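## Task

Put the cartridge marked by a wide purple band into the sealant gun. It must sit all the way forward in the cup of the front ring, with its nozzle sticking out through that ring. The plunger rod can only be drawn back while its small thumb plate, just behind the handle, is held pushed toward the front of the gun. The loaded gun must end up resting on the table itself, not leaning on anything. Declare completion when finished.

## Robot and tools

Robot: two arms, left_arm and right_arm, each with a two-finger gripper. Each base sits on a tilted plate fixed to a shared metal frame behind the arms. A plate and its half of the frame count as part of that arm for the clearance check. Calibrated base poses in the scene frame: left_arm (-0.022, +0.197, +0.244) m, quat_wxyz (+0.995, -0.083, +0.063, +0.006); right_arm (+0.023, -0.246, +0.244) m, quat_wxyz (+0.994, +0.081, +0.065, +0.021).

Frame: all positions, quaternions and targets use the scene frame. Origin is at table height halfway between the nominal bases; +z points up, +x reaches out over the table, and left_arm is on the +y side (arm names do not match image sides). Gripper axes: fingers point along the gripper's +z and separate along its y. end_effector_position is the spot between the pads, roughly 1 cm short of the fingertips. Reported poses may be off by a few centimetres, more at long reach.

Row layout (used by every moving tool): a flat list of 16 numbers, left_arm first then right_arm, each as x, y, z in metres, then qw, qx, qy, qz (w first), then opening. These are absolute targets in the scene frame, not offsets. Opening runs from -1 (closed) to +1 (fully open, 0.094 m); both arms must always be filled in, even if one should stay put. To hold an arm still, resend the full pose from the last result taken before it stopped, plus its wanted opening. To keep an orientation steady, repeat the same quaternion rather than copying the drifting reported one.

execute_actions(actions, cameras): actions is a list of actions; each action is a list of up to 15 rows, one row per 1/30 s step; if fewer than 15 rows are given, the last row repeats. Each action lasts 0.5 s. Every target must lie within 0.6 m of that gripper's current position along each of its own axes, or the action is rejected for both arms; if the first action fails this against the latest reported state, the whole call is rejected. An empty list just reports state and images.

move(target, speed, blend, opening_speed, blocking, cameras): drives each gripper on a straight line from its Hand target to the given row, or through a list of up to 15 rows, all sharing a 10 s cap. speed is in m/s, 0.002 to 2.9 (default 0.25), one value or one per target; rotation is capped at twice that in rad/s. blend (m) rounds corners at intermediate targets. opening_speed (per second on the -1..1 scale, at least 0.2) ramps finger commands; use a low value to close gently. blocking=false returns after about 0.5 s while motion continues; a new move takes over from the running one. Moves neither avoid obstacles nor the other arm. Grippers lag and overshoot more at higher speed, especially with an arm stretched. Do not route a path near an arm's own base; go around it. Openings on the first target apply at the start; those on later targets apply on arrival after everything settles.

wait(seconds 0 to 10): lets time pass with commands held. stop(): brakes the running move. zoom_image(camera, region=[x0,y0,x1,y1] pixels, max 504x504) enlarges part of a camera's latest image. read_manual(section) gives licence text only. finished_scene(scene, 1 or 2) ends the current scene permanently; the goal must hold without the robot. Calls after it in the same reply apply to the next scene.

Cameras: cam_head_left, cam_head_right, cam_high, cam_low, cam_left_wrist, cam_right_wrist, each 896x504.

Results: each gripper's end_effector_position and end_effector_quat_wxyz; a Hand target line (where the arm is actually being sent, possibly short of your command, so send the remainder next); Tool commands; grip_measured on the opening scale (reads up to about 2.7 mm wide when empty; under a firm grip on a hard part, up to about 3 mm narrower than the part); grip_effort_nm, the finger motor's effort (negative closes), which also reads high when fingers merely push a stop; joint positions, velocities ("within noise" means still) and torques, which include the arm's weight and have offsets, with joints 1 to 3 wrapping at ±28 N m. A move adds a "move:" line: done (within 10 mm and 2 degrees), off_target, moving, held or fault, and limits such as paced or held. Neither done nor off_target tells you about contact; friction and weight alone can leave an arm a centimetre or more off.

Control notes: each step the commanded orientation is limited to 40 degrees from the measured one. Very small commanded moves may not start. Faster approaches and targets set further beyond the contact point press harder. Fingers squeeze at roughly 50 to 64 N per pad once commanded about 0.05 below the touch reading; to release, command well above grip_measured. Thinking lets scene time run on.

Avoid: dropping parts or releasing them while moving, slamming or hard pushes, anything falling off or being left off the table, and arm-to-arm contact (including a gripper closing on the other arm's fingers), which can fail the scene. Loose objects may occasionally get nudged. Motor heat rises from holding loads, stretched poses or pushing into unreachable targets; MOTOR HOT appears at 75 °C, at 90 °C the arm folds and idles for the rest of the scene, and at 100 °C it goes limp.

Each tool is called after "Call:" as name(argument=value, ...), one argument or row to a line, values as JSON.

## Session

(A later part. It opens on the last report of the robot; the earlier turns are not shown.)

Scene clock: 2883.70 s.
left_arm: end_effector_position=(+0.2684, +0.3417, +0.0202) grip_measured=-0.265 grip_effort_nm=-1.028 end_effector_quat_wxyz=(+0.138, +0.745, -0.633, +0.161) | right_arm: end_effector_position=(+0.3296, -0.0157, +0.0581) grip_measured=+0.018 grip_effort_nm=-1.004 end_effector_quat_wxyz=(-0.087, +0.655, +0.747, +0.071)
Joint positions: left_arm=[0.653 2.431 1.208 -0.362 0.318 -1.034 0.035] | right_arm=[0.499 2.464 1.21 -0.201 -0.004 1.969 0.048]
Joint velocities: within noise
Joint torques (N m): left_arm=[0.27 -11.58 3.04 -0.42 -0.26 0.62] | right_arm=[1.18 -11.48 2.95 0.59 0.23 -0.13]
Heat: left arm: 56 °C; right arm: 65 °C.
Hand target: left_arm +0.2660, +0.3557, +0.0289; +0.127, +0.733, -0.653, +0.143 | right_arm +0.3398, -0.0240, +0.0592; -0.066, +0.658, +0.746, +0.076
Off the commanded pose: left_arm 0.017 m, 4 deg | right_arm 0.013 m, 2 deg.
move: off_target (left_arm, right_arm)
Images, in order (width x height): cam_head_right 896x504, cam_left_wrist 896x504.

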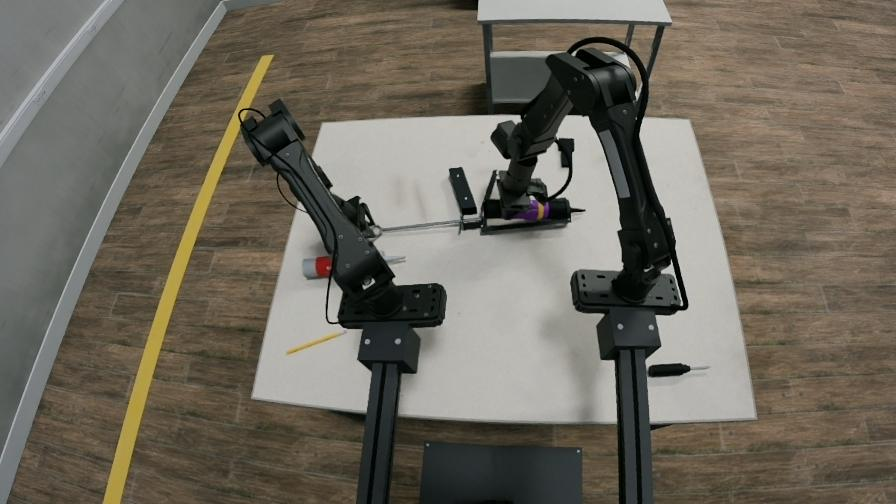

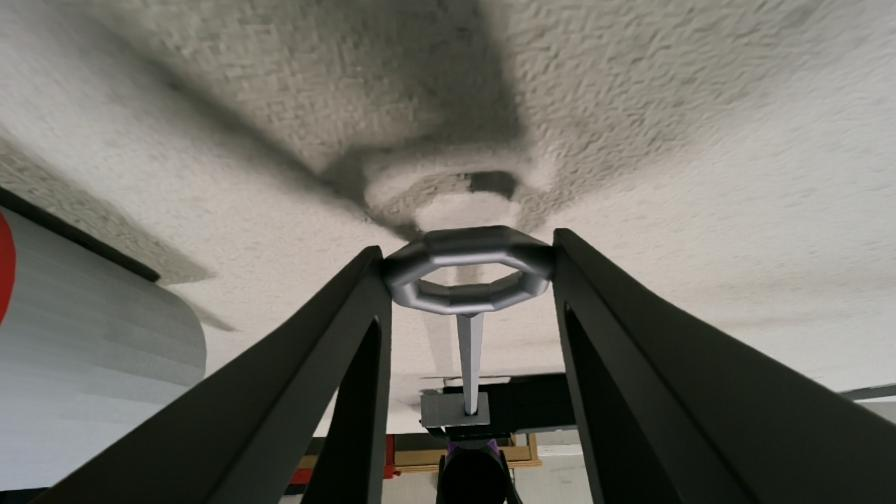

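Call:
move(
  target=[
    [0.266,0.356,0.029,0.1271,0.7324,-0.6536,0.1424,-0.45,0.340,-0.026,0.062,-0.096,0.6550,0.7420,0.108,-0.03],
  ],
  speed=0.03,
  cameras=["cam_left_wrist","cam_head_right"],
)

Call:
zoom_image(
  camera="cam_left_wrist",
  region=[400, 400, 540, 504],
)

Call:
zoom_image(
  camera="cam_head_right",
  region=[545, 185, 595, 225],
)

Scene clock: 2891.13 s.
left_arm: end_effector_position=(+0.2681, +0.3416, +0.0208) grip_measured=-0.265 grip_effort_nm=-1.033 end_effector_quat_wxyz=(+0.140, +0.744, -0.633, +0.162) | right_arm: end_effector_position=(+0.3289, -0.0164, +0.0572) grip_measured=+0.018 grip_effort_nm=-1.009 end_effector_quat_wxyz=(-0.113, +0.651, +0.743, +0.102)
Joint positions: left_arm=[0.654 2.431 1.211 -0.369 0.32 -1.032 0.035] | right_arm=[0.463 2.453 1.16 -0.124 -0.08 1.933 0.048]
Joint velocities: within noise
Joint torques (N m): left_arm=[0.28 -11.55 2.88 -0.36 -0.32 0.61] | right_arm=[0.76 -12.46 2.56 0.53 0.11 -0.15]
Heat: left arm: 56 °C; right arm: 64 °C.
Hand target: left_arm +0.2659, +0.3556, +0.0289; +0.127, +0.733, -0.653, +0.143 | right_arm +0.3397, -0.0259, +0.0618; -0.096, +0.655, +0.742, +0.107
Off the commanded pose: left_arm 0.017 m, 4 deg | right_arm 0.015 m, 2 deg.
move: off_target (left_arm, right_arm)
Images, in order (width x height): cam_head_right 896x504, cam_left_wrist 896x504.

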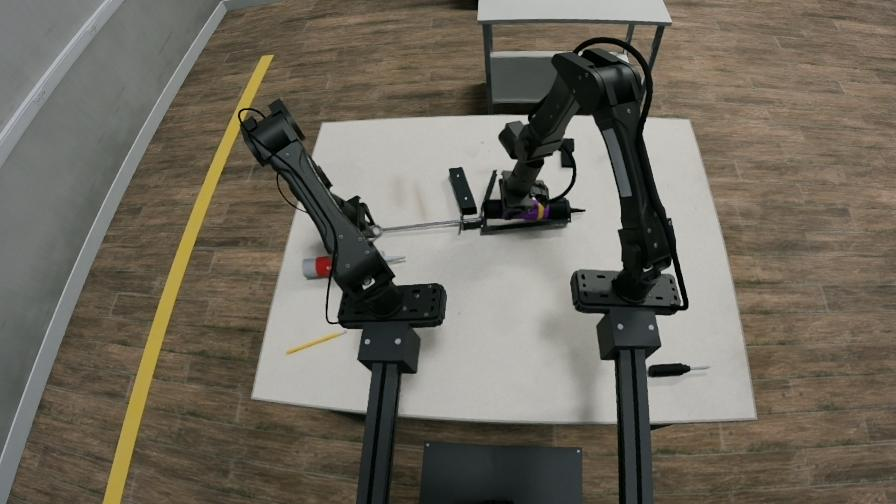

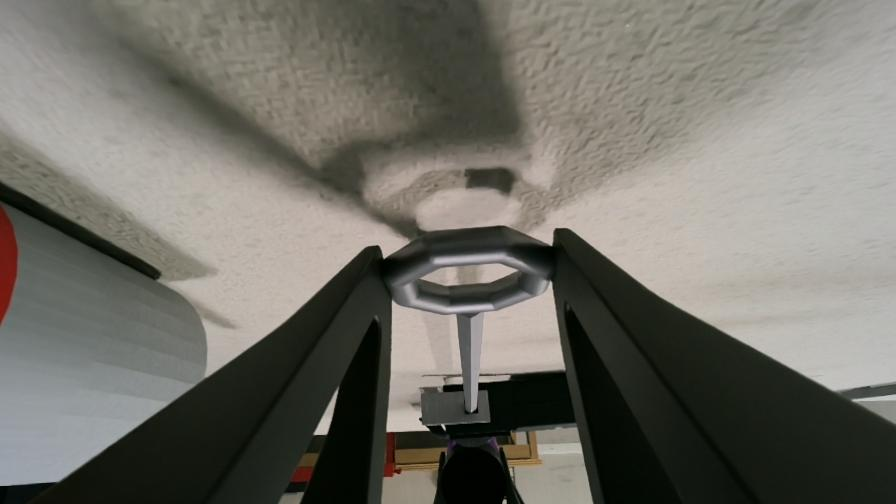

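Scaled by 3.600 from the camera's 896x504 image, which has a finer 1280x720 frame.

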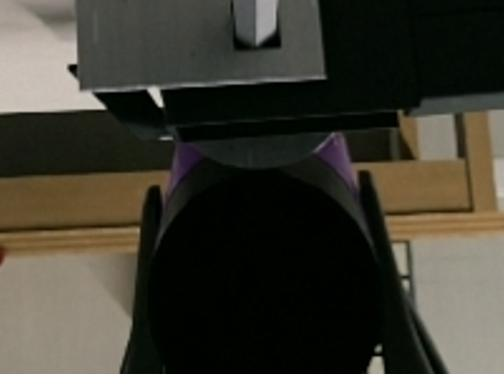

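Scaled by 10.080 from the camera's 896x504 image, which has a finer 1280x720 frame.

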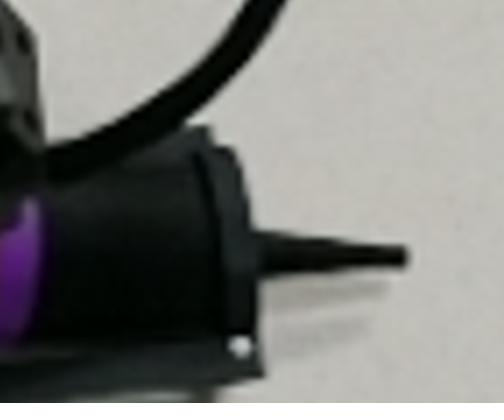

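Call:
move(
  target=[
    [0.266,0.356,0.029,0.1271,0.7324,-0.6536,0.1424,-0.45,0.340,-0.026,0.060,-0.025,0.6600,0.7500,0.033,-0.03],
  ],
  speed=0.03,
  cameras=["cam_left_wrist","cam_head_right"],
)

Call:
zoom_image(
  camera="cam_left_wrist",
  region=[400, 400, 540, 504],
)

Call:
zoom_image(
  camera="cam_head_right",
  region=[545, 185, 595, 225],
)

Scene clock: 2898.20 s.
left_arm: end_effector_position=(+0.2672, +0.3410, +0.0211) grip_measured=-0.265 grip_effort_nm=-1.028 end_effector_quat_wxyz=(+0.142, +0.744, -0.632, +0.162) | right_arm: end_effector_position=(+0.3343, -0.0170, +0.0595) grip_measured=+0.018 grip_effort_nm=-1.009 end_effector_quat_wxyz=(-0.060, +0.664, +0.744, +0.054)
Joint positions: left_arm=[0.655 2.431 1.211 -0.374 0.321 -1.031 0.035] | right_arm=[0.52 2.472 1.246 -0.246 0.06 2.008 0.048]
Joint velocities: within noise
Joint torques (N m): left_arm=[0.25 -11.43 2.86 -0.33 -0.29 0.59] | right_arm=[3.23 -10.43 5.63 -0.02 0.68 -0.04]
Heat: left arm: 56 °C; right arm: 63 °C.
Hand target: left_arm +0.2659, +0.3557, +0.0289; +0.127, +0.733, -0.653, +0.142 | right_arm +0.3401, -0.0260, +0.0605; -0.026, +0.660, +0.750, +0.035
Off the commanded pose: left_arm 0.017 m, 4 deg | right_arm 0.011 m, 5 deg.
move: off_target (left_arm, right_arm)
Images, in order (width x height): cam_head_right 896x504, cam_left_wrist 896x504.

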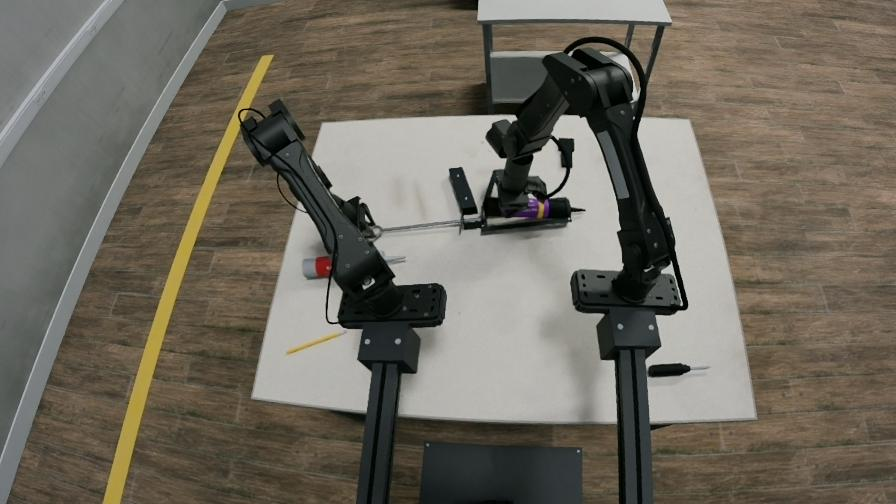

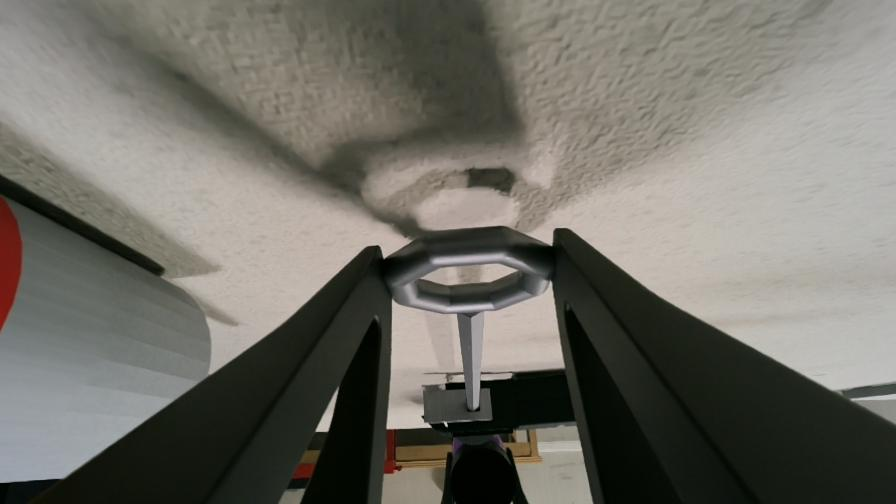

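Scaled by 3.600 from the camera's 896x504 image, which has a finer 1280x720 frame.

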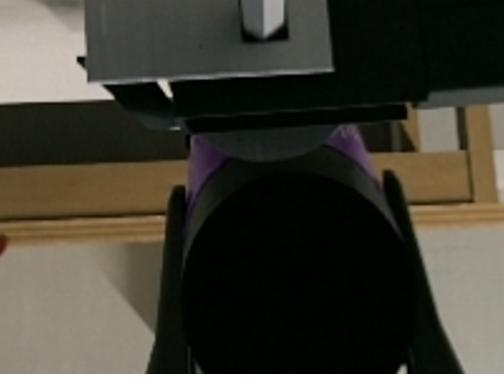

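Scaled by 10.080 from the camera's 896x504 image, which has a finer 1280x720 frame.

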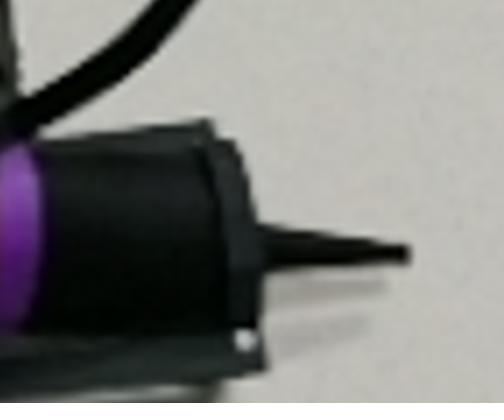

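Call:
move(
  target=[
    [0.266,0.352,0.029,0.1271,0.7324,-0.6536,0.1424,-0.45,0.336,-0.016,0.058,-0.060,0.6600,0.7450,0.069,-0.03],
    [0.266,0.352,0.029,0.1271,0.7324,-0.6536,0.1424,-0.45,0.332,-0.016,0.054,-0.060,0.6600,0.7450,0.069,0.35],
    [0.266,0.352,0.029,0.1271,0.7324,-0.6536,0.1424,-0.45,0.332,-0.016,0.14,-0.060,0.6600,0.7450,0.069,0.35],
    [0.266,0.352,0.029,0.1271,0.7324,-0.6536,0.1424,-0.45,0.43,-0.10,0.16,-0.15,0.35,0.92,0.07,0.35],
    [0.266,0.352,0.029,0.1271,0.7324,-0.6536,0.1424,-0.45,0.425,-0.13,0.085,-0.2164,0,0.9763,0,0.35],
  ],
  speed=0.15,
  opening_speed=0.6,
  cameras=["cam_right_wrist","cam_left_wrist"],
)

Scene clock: 2912.47 s.
left_arm: end_effector_position=(+0.2672, +0.3410, +0.0210) grip_measured=-0.265 grip_effort_nm=-1.033 end_effector_quat_wxyz=(+0.142, +0.744, -0.632, +0.161) | right_arm: end_effector_position=(+0.4250, -0.1256, +0.0876) grip_measured=+0.347 grip_effort_nm=0.164 end_effector_quat_wxyz=(-0.212, +0.001, +0.977, +0.006)
Joint positions: left_arm=[0.655 2.431 1.211 -0.374 0.32 -1.031 0.035] | right_arm=[0.21 2.831 2.26 -1.319 0.06 0.296 0.063]
Joint velocities: within noise
Joint torques (N m): left_arm=[-0.51 -11.63 1.95 -0.27 -0.27 0.52] | right_arm=[2.33 -12.05 7.15 -0.76 0.07 0]
Heat: left arm: 56 °C; right arm: 64 °C.
Hand target: left_arm +0.2660, +0.3518, +0.0289; +0.128, +0.733, -0.653, +0.143 | right_arm +0.4249, -0.1300, +0.0850; -0.216, +0.000, +0.976, +0.000
Off the commanded pose: left_arm 0.014 m, 4 deg | right_arm 0.005 m, 1 deg.
move: off_target (left_arm)
Images, in order (width x height): cam_left_wrist 896x504, cam_right_wrist 896x504.

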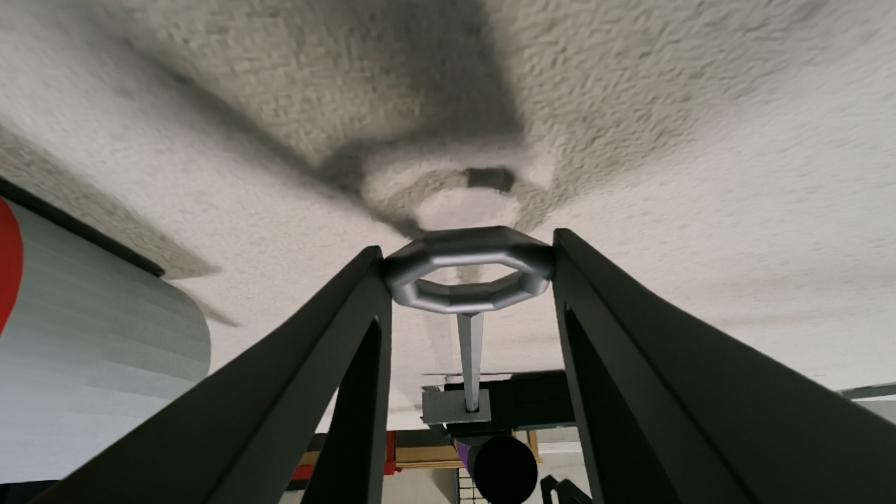

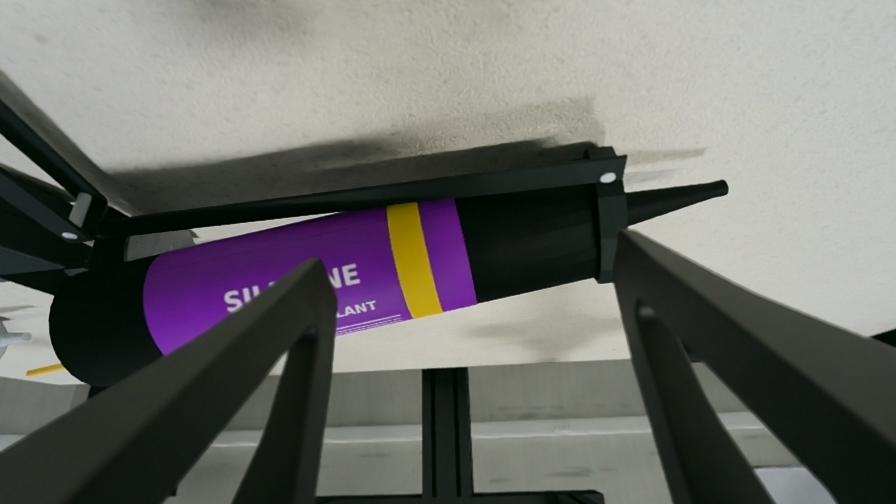

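Call:
zoom_image(
  camera="cam_right_wrist",
  region=[440, 130, 740, 310],
)

Call:
zoom_image(
  camera="cam_right_wrist",
  region=[0, 170, 240, 400],
)

Scaled by 1.680 from the camera's 896x504 image, which has a finer 1280x720 frame.

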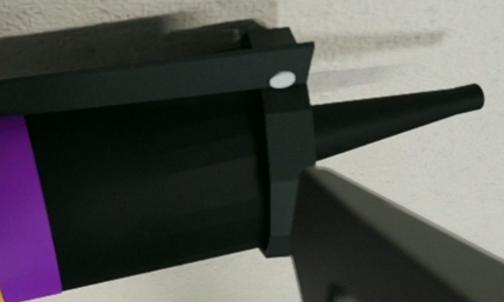

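Scaled by 2.100 from the camera's 896x504 image, which has a finer 1280x720 frame.

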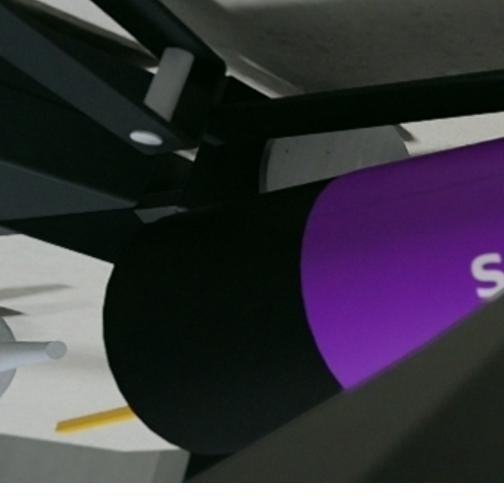

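Call:
move(
  target=[0.266,0.352,0.029,0.1271,0.7324,-0.6536,0.1424,-0.45,0.43,0.01,0.09,-0.2164,0,0.9763,0,0.35],
  speed=0.15,
  cameras=["cam_right_wrist"],
)

Call:
zoom_image(
  camera="cam_right_wrist",
  region=[200, 100, 600, 400],
)

Scene clock: 2941.60 s.
left_arm: end_effector_position=(+0.2672, +0.3410, +0.0210) grip_measured=-0.266 grip_effort_nm=-1.028 end_effector_quat_wxyz=(+0.142, +0.744, -0.632, +0.161) | right_arm: end_effector_position=(+0.4299, +0.0026, +0.0923) grip_measured=+0.347 grip_effort_nm=0.164 end_effector_quat_wxyz=(-0.161, +0.005, +0.987, +0.025)
Joint positions: left_arm=[0.655 2.431 1.211 -0.374 0.32 -1.031 0.035] | right_arm=[0.443 3.127 2.836 -1.496 0.002 0.517 0.063]
Joint velocities: within noise
Joint torques (N m): left_arm=[-0.59 -11.71 1.95 -0.22 -0.27 0.51] | right_arm=[3.96 -12.89 8.13 -0.27 -0.18 0.1]
Heat: left arm: 57 °C; right arm: 67 °C.
Hand target: left_arm +0.2660, +0.3518, +0.0289; +0.128, +0.733, -0.653, +0.143 | right_arm +0.4293, +0.0096, +0.0902; -0.159, +0.006, +0.987, +0.032
Off the commanded pose: left_arm 0.014 m, 4 deg | right_arm 0.008 m, 7 deg.
joint sent to its limit (right arm) — joint 2 (shoulder), upper limit. The joint targets are off in orientation, not in position.
move: off_target (left_arm, right_arm)
Images, in order (width x height): cam_right_wrist 896x504.

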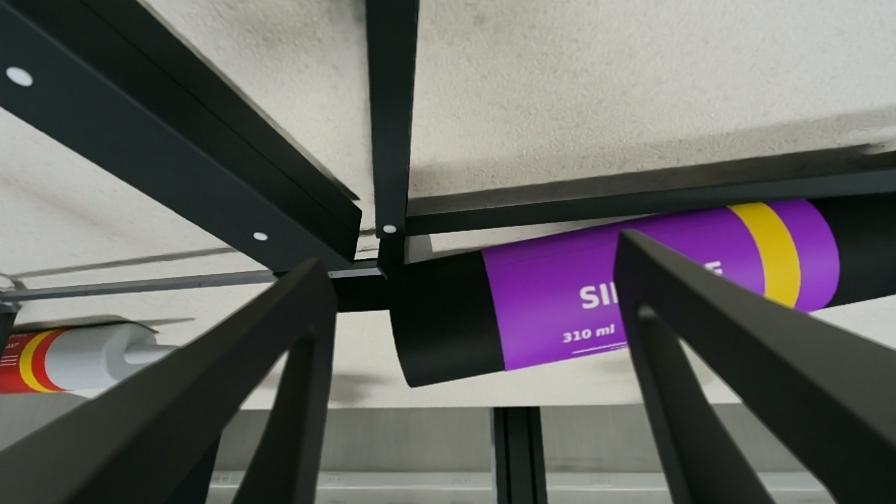

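Scaled by 1.260 from the camera's 896x504 image, which has a finer 1280x720 frame.

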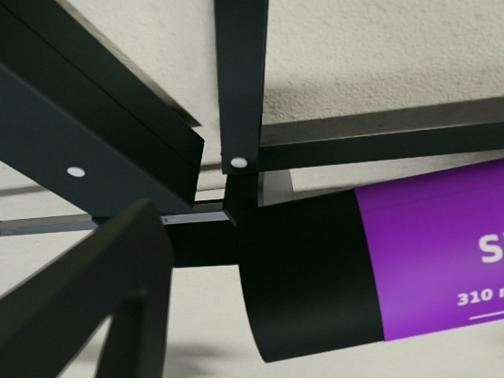

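Call:
move(
  target=[
    [0.266,0.352,0.029,0.1271,0.7324,-0.6536,0.1424,-0.45,0.40,0.0,0.2,-0.1,0,0.99,0,0.35],
    [0.266,0.352,0.029,0.1271,0.7324,-0.6536,0.1424,-0.45,0.285,-0.05,0.22,0.342,0,0.9397,0,0.35],
  ],
  speed=0.2,
  cameras=["cam_right_wrist"],
)

Scene clock: 2973.40 s.
left_arm: end_effector_position=(+0.2672, +0.3410, +0.0210) grip_measured=-0.266 grip_effort_nm=-1.033 end_effector_quat_wxyz=(+0.142, +0.744, -0.632, +0.161) | right_arm: end_effector_position=(+0.2808, -0.0530, +0.2101) grip_measured=+0.347 grip_effort_nm=0.159 end_effector_quat_wxyz=(+0.322, -0.009, +0.947, -0.008)
Joint positions: left_arm=[0.655 2.431 1.211 -0.374 0.32 -1.031 0.035] | right_arm=[0.953 1.839 0.592 0.059 0.728 0.775 0.063]
Joint velocities: within noise
Joint torques (N m): left_arm=[-0.43 -11.67 1.76 -0.25 -0.25 0.51] | right_arm=[2.58 -7.99 4.19 1.21 0.49 0.05]
Heat: left arm: 57 °C; right arm: 67 °C.
Hand target: left_arm +0.2660, +0.3518, +0.0289; +0.128, +0.733, -0.653, +0.143 | right_arm +0.2848, -0.0500, +0.2198; +0.341, +0.000, +0.940, +0.000
Off the commanded pose: left_arm 0.014 m, 4 deg | right_arm 0.011 m, 3 deg.
move: off_target (left_arm, right_arm)
Images, in order (width x height): cam_right_wrist 896x504.

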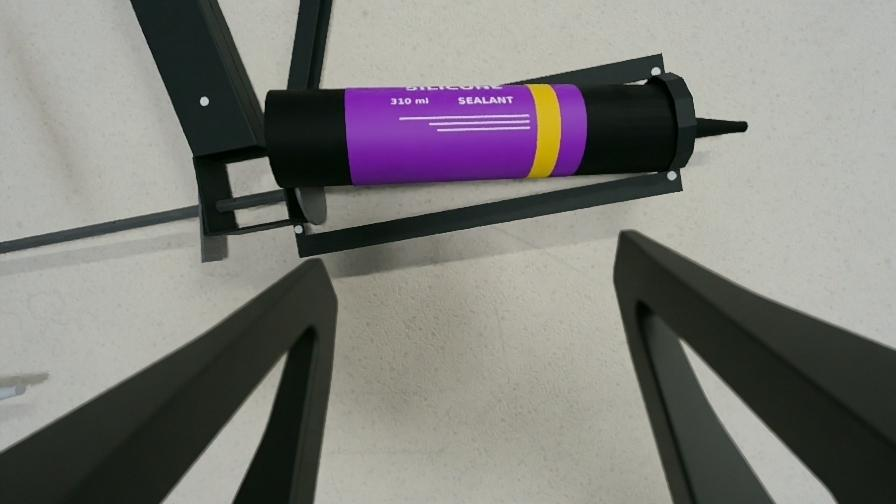

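Call:
zoom_image(
  camera="cam_right_wrist",
  region=[180, 140, 360, 270],
)

Call:
zoom_image(
  camera="cam_right_wrist",
  region=[580, 40, 760, 200],
)

Scaled by 2.800 from the camera's 896x504 image, which has a finer 1280x720 frame.

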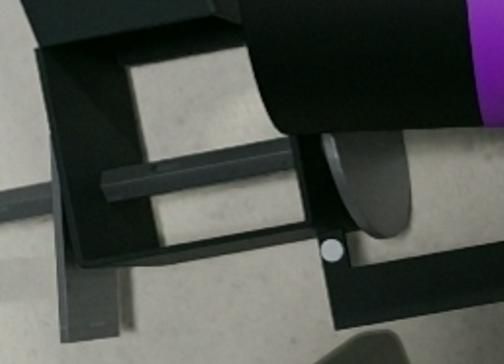

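Scaled by 2.800 from the camera's 896x504 image, which has a finer 1280x720 frame.

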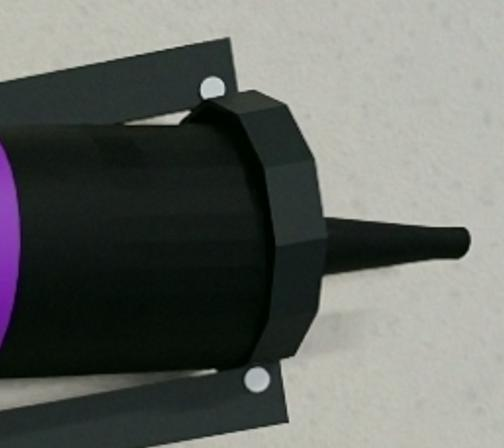

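Call:
move(
  target=[
    [0.266,0.352,0.029,0.1271,0.7324,-0.6536,0.1424,-0.45,0.315,0.03,0.21,0.1,-0.02,0.99,0,-0.4],
    [0.266,0.352,0.029,0.1271,0.7324,-0.6536,0.1424,-0.45,0.315,0.10,0.10,0,-0.026,0.9997,0,-0.4],
  ],
  speed=0.2,
  cameras=["cam_right_wrist","cam_left_wrist","cam_high"],
)

Scene clock: 3009.60 s.
left_arm: end_effector_position=(+0.2672, +0.3410, +0.0210) grip_measured=-0.266 grip_effort_nm=-1.028 end_effector_quat_wxyz=(+0.142, +0.744, -0.632, +0.161) | right_arm: end_effector_position=(+0.3120, +0.0994, +0.1006) grip_measured=-0.397 grip_effort_nm=-0.120 end_effector_quat_wxyz=(+0.004, -0.034, +0.999, +0.000)
Joint positions: left_arm=[0.655 2.431 1.211 -0.374 0.32 -1.031 0.035] | right_arm=[0.844 2.654 1.758 -0.709 0.21 0.821 0.028]
Joint velocities: within noise
Joint torques (N m): left_arm=[-0.44 -11.63 1.91 -0.25 -0.29 0.51] | right_arm=[2.33 -11.75 7.24 0.09 -0.02 0.08]
Heat: left arm: 58 °C; right arm: 62 °C.
Hand target: left_arm +0.2660, +0.3518, +0.0289; +0.128, +0.733, -0.653, +0.143 | right_arm +0.3150, +0.0999, +0.1001; +0.000, -0.026, +1.000, +0.000
Off the commanded pose: left_arm 0.014 m, 4 deg | right_arm 0.003 m, 1 deg.
move: off_target (left_arm)
Images, in order (width x height): cam_high 896x504, cam_left_wrist 896x504, cam_right_wrist 896x504.

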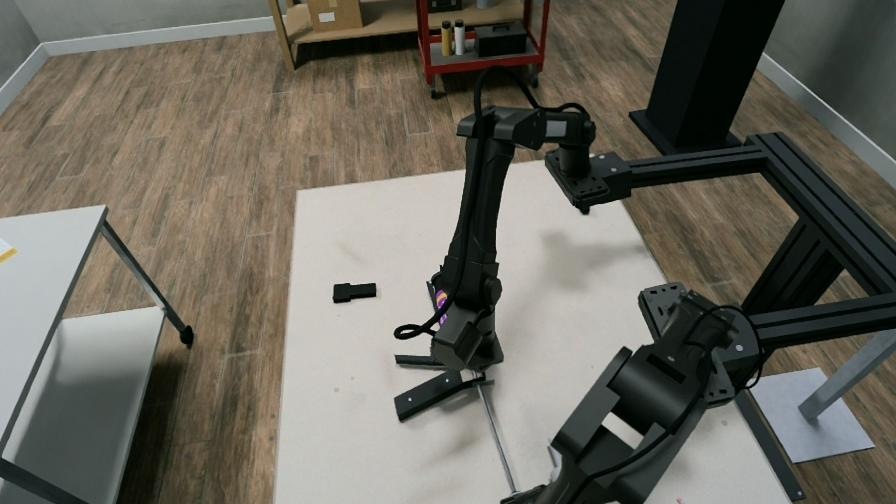

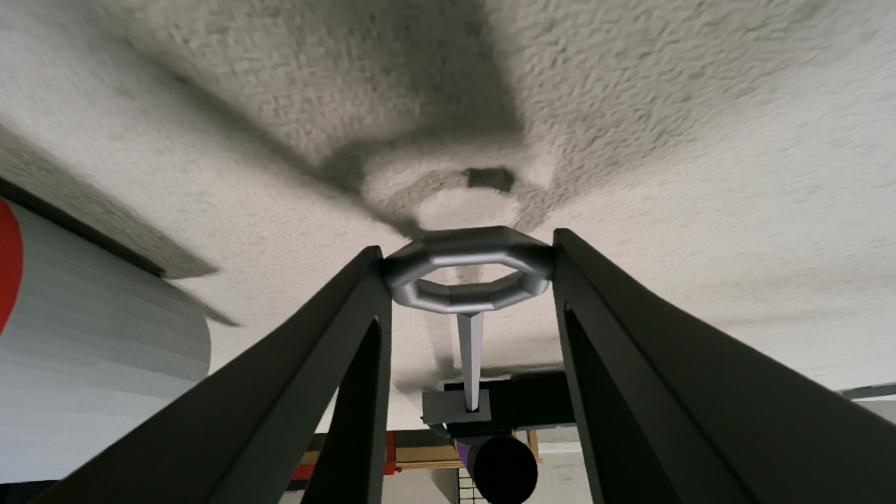

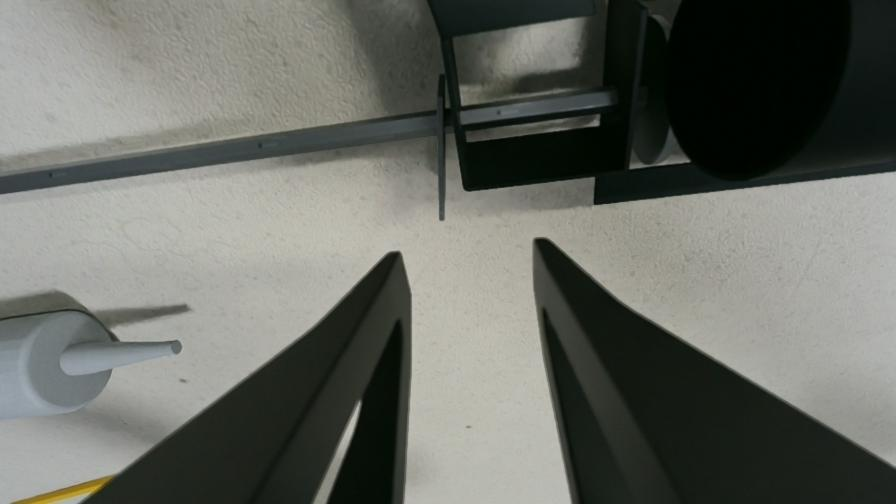

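Call:
zoom_image(
  camera="cam_right_wrist",
  region=[420, 0, 720, 220],
)

Scaled by 1.680 from the camera's 896x504 image, which has a finer 1280x720 frame.

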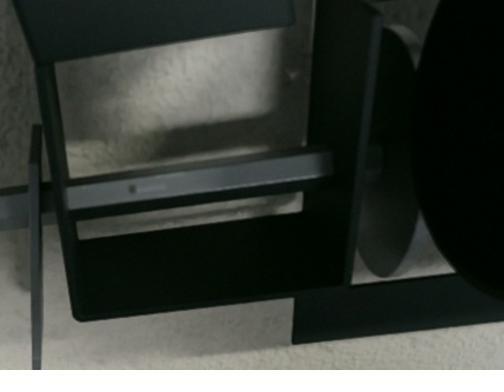

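Call:
move(
  target=[0.266,0.352,0.029,0.1271,0.7324,-0.6536,0.1424,-0.45,0.312,0.10,0.042,0,-0.026,0.9997,0,-0.4],
  speed=0.08,
  cameras=["cam_right_wrist","cam_left_wrist"],
)

Scene clock: 3019.23 s.
left_arm: end_effector_position=(+0.2673, +0.3412, +0.0209) grip_measured=-0.266 grip_effort_nm=-1.033 end_effector_quat_wxyz=(+0.142, +0.744, -0.633, +0.161) | right_arm: end_effector_position=(+0.3076, +0.0962, +0.0474) grip_measured=-0.397 grip_effort_nm=-0.115 end_effector_quat_wxyz=(-0.003, -0.030, +1.000, -0.007)
Joint positions: left_arm=[0.655 2.431 1.211 -0.373 0.319 -1.031 0.035] | right_arm=[0.821 2.787 1.786 -0.619 0.209 0.811 0.028]
Joint velocities: within noise
Joint torques (N m): left_arm=[-0.46 -11.7 1.94 -0.28 -0.28 0.51] | right_arm=[2.41 -11.15 6.61 0.36 -0.02 -0.03]
Heat: left arm: 58 °C; right arm: 63 °C.
Hand target: left_arm +0.2660, +0.3519, +0.0289; +0.127, +0.733, -0.653, +0.143 | right_arm +0.3118, +0.0998, +0.0421; +0.000, -0.026, +1.000, +0.000
Off the commanded pose: left_arm 0.014 m, 4 deg | right_arm 0.008 m, 1 deg.
move: off_target (left_arm)
Images, in order (width x height): cam_left_wrist 896x504, cam_right_wrist 896x504.

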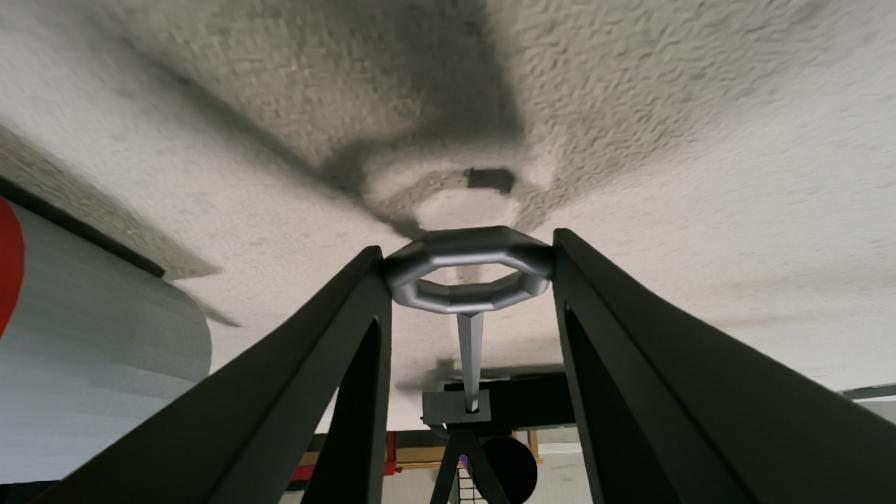

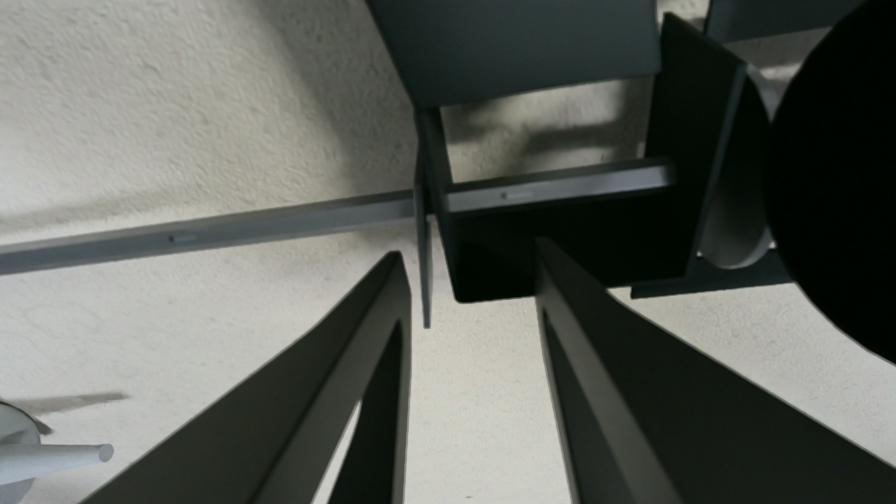

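Call:
move(
  target=[
    [0.266,0.352,0.029,0.1271,0.7324,-0.6536,0.1424,-0.45,0.312,0.109,0.038,0,-0.026,0.9997,0,-0.4],
    [0.266,0.352,0.029,0.1271,0.7324,-0.6536,0.1424,-0.45,0.312,0.109,0.031,0,-0.026,0.9997,0,-0.4],
  ],
  speed=0.08,
  cameras=["cam_right_wrist","cam_left_wrist"],
)

Scene clock: 3025.13 s.
left_arm: end_effector_position=(+0.2672, +0.3413, +0.0209) grip_measured=-0.266 grip_effort_nm=-1.023 end_effector_quat_wxyz=(+0.141, +0.744, -0.633, +0.161) | right_arm: end_effector_position=(+0.3134, +0.1063, +0.0377) grip_measured=-0.397 grip_effort_nm=-0.115 end_effector_quat_wxyz=(+0.002, -0.028, +1.000, -0.001)
Joint positions: left_arm=[0.655 2.431 1.211 -0.373 0.319 -1.031 0.035] | right_arm=[0.821 2.84 1.855 -0.619 0.209 0.811 0.028]
Joint velocities: within noise
Joint torques (N m): left_arm=[-0.55 -11.71 1.76 -0.25 -0.26 0.51] | right_arm=[3.14 -10.97 6.71 0.26 -0.02 0.06]
Heat: left arm: 58 °C; right arm: 64 °C.
Hand target: left_arm +0.2660, +0.3519, +0.0289; +0.127, +0.733, -0.653, +0.143 | right_arm +0.3119, +0.1088, +0.0311; +0.000, -0.026, +1.000, +0.000
Off the commanded pose: left_arm 0.013 m, 4 deg | right_arm 0.007 m, 0 deg.
move: off_target (left_arm)
Images, in order (width x height): cam_left_wrist 896x504, cam_right_wrist 896x504.

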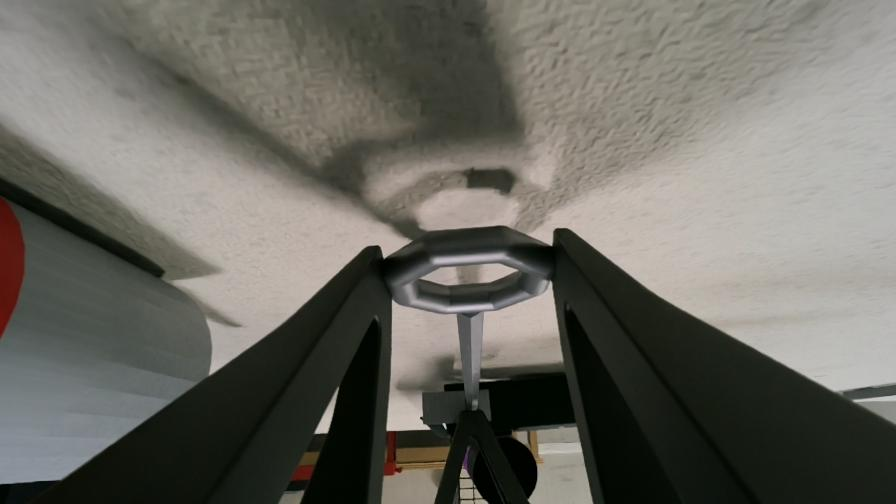

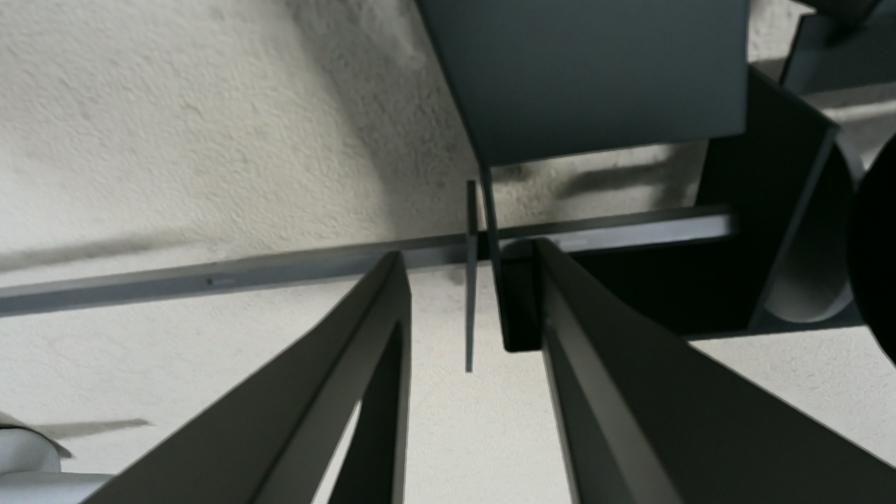

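Call:
move(
  target=[0.266,0.352,0.029,0.1271,0.7324,-0.6536,0.1424,-0.45,0.312,0.107,0.031,0,-0.026,0.9997,0,-0.97],
  speed=0.08,
  opening_speed=0.5,
  cameras=["cam_right_wrist"],
)

Scene clock: 3028.77 s.
left_arm: end_effector_position=(+0.2677, +0.3436, +0.0199) grip_measured=-0.266 grip_effort_nm=-1.028 end_effector_quat_wxyz=(+0.136, +0.743, -0.636, +0.158) | right_arm: end_effector_position=(+0.3122, +0.1048, +0.0377) grip_measured=-0.913 grip_effort_nm=-0.969 end_effector_quat_wxyz=(-0.001, -0.036, +0.999, -0.004)
Joint positions: left_arm=[0.655 2.431 1.211 -0.364 0.31 -1.027 0.035] | right_arm=[0.821 2.84 1.855 -0.627 0.209 0.797 0.004]
Joint velocities: within noise
Joint torques (N m): left_arm=[-0.55 -11.75 1.78 -0.28 -0.17 0.47] | right_arm=[2.85 -11.45 5.57 0.38 -0.02 0.2]
Heat: left arm: 58 °C; right arm: 63 °C.
Hand target: left_arm +0.2660, +0.3519, +0.0287; +0.127, +0.733, -0.653, +0.143 | right_arm +0.3119, +0.1069, +0.0311; +0.000, -0.026, +1.000, +0.000
Off the commanded pose: left_arm 0.012 m, 3 deg | right_arm 0.007 m, 1 deg.
move: off_target (left_arm)
Images, in order (width x height): cam_right_wrist 896x504.

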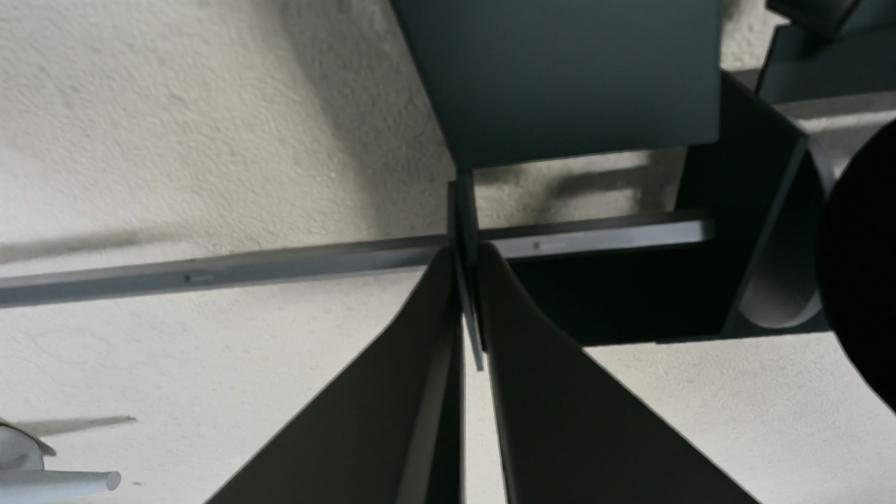

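Call:
move(
  target=[0.266,0.368,0.029,0.1271,0.7324,-0.6536,0.1424,-0.45,0.312,0.105,0.031,0,-0.026,0.9997,0,-0.97],
  speed=0.05,
  cameras=["cam_right_wrist","cam_left_wrist"],
)

Scene clock: 3032.63 s.
left_arm: end_effector_position=(+0.2682, +0.3512, +0.0227) grip_measured=-0.266 grip_effort_nm=-1.023 end_effector_quat_wxyz=(+0.138, +0.740, -0.638, +0.159) | right_arm: end_effector_position=(+0.3103, +0.1084, +0.0377) grip_measured=-0.916 grip_effort_nm=-1.004 end_effector_quat_wxyz=(-0.007, -0.036, +0.999, +0.006)
Joint positions: left_arm=[0.671 2.431 1.238 -0.4 0.312 -1.001 0.034] | right_arm=[0.821 2.84 1.855 -0.621 0.188 0.796 0.004]
Joint velocities: within noise
Joint torques (N m): left_arm=[1.05 -10.63 4.19 -0.42 -0.21 0.53] | right_arm=[2.67 -11.97 4.7 0.42 0.16 0.16]
Heat: left arm: 58 °C; right arm: 63 °C.
Hand target: left_arm +0.2660, +0.3677, +0.0290; +0.126, +0.733, -0.653, +0.142 | right_arm +0.3119, +0.1049, +0.0311; +0.000, -0.026, +1.000, +0.000
Off the commanded pose: left_arm 0.018 m, 3 deg | right_arm 0.008 m, 1 deg.
move: off_target (left_arm)
Images, in order (width x height): cam_left_wrist 896x504, cam_right_wrist 896x504.

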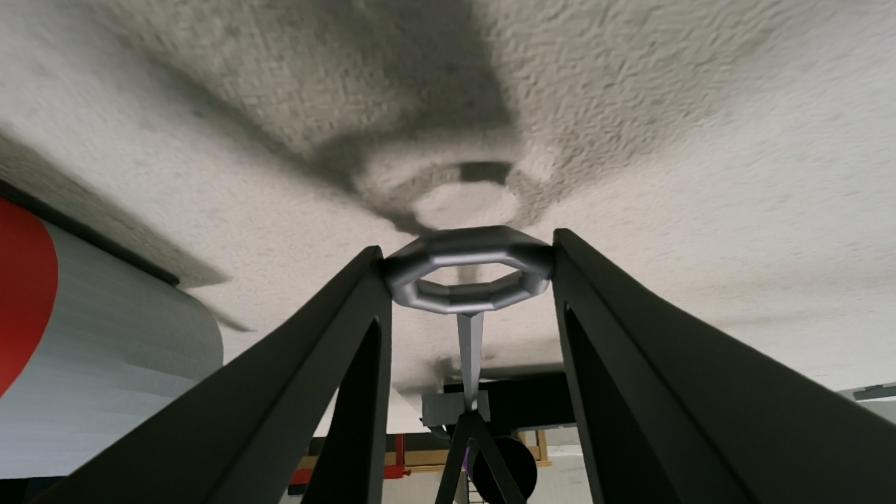

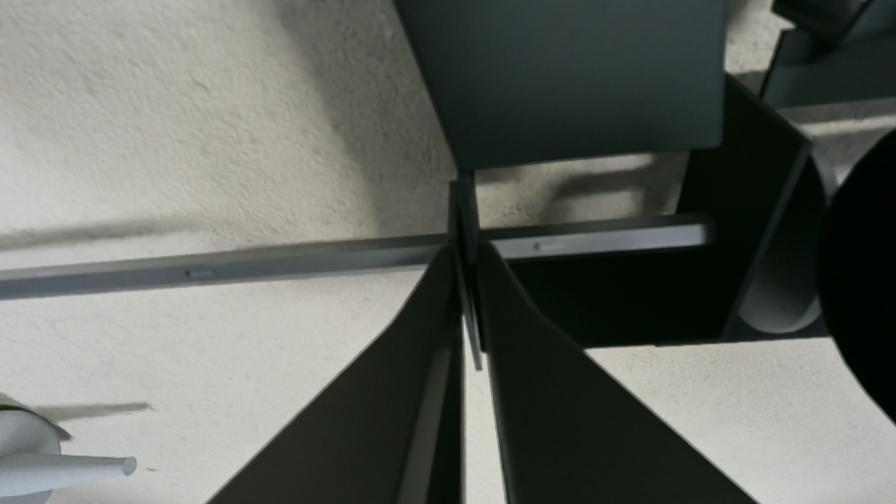

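Call:
move(
  target=[0.267,0.330,0.029,0.1271,0.7324,-0.6536,0.1424,-0.45,0.312,0.105,0.031,0,-0.026,0.9997,0,-0.97],
  speed=0.05,
  cameras=["cam_right_wrist"],
)

Call:
move(
  target=[0.267,0.366,0.029,0.1271,0.7324,-0.6536,0.1424,-0.45,0.312,0.105,0.031,0,-0.026,0.9997,0,-0.97],
  speed=0.05,
  cameras=["cam_right_wrist"],
)

Scene clock: 3040.73 s.
left_arm: end_effector_position=(+0.2668, +0.3442, +0.0172) grip_measured=-0.266 grip_effort_nm=-1.028 end_effector_quat_wxyz=(+0.113, +0.746, -0.641, +0.137) | right_arm: end_effector_position=(+0.3100, +0.1072, +0.0371) grip_measured=-0.917 grip_effort_nm=-1.009 end_effector_quat_wxyz=(-0.006, -0.037, +0.999, +0.004)
Joint positions: left_arm=[0.634 2.411 1.162 -0.29 0.259 -1.054 0.034] | right_arm=[0.821 2.84 1.852 -0.62 0.192 0.794 0.004]
Joint velocities: within noise
Joint torques (N m): left_arm=[-3.18 -11.17 0.47 -0.36 0.22 0.17] | right_arm=[2.67 -11.97 4.92 0.41 0.12 0.18]
Heat: left arm: 57 °C; right arm: 62 °C.
Hand target: left_arm +0.2667, +0.3303, +0.0282; +0.127, +0.732, -0.654, +0.142 | right_arm +0.3119, +0.1050, +0.0311; +0.000, -0.026, +1.000, +0.000
Off the commanded pose: left_arm 0.019 m, 3 deg | right_arm 0.007 m, 1 deg.
move: off_target (left_arm)
Images, in order (width x height): cam_right_wrist 896x504.

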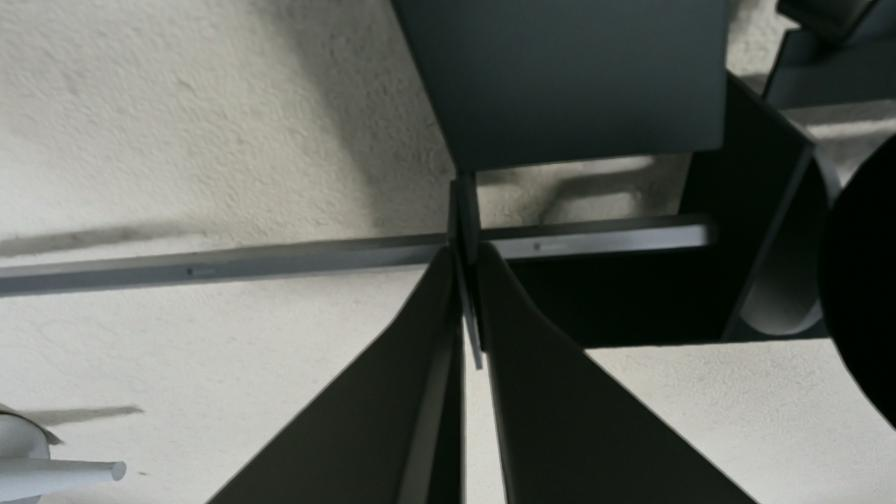

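Scene clock: 3041.87 s.
left_arm: end_effector_position=(+0.2690, +0.3542, +0.0255) grip_measured=-0.267 grip_effort_nm=-1.023 end_effector_quat_wxyz=(+0.128, +0.740, -0.643, +0.148) | right_arm: end_effector_position=(+0.3097, +0.1089, +0.0378) grip_measured=-0.917 grip_effort_nm=-1.004 end_effector_quat_wxyz=(-0.008, -0.037, +0.999, +0.007)
Joint positions: left_arm=[0.664 2.411 1.225 -0.388 0.287 -1.006 0.034] | right_arm=[0.821 2.84 1.856 -0.622 0.184 0.794 0.004]
Joint velocities: within noise
Joint torques (N m): left_arm=[1.22 -9.28 5.15 -0.44 0.01 0.54] | right_arm=[2.67 -12.07 4.51 0.43 0.22 0.18]
Heat: left arm: 56 °C; right arm: 62 °C.
Hand target: left_arm +0.2668, +0.3658, +0.0290; +0.126, +0.733, -0.653, +0.142 | right_arm +0.3119, +0.1049, +0.0311; +0.000, -0.026, +1.000, +0.000
Off the commanded pose: left_arm 0.012 m, 2 deg | right_arm 0.008 m, 2 deg.
move: off_target (left_arm)
Images, in order (width x height): cam_right_wrist 896x504.

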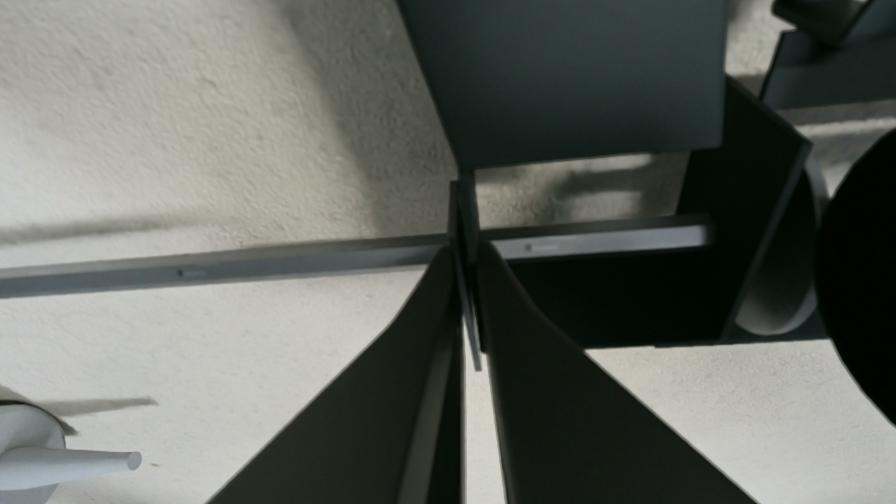

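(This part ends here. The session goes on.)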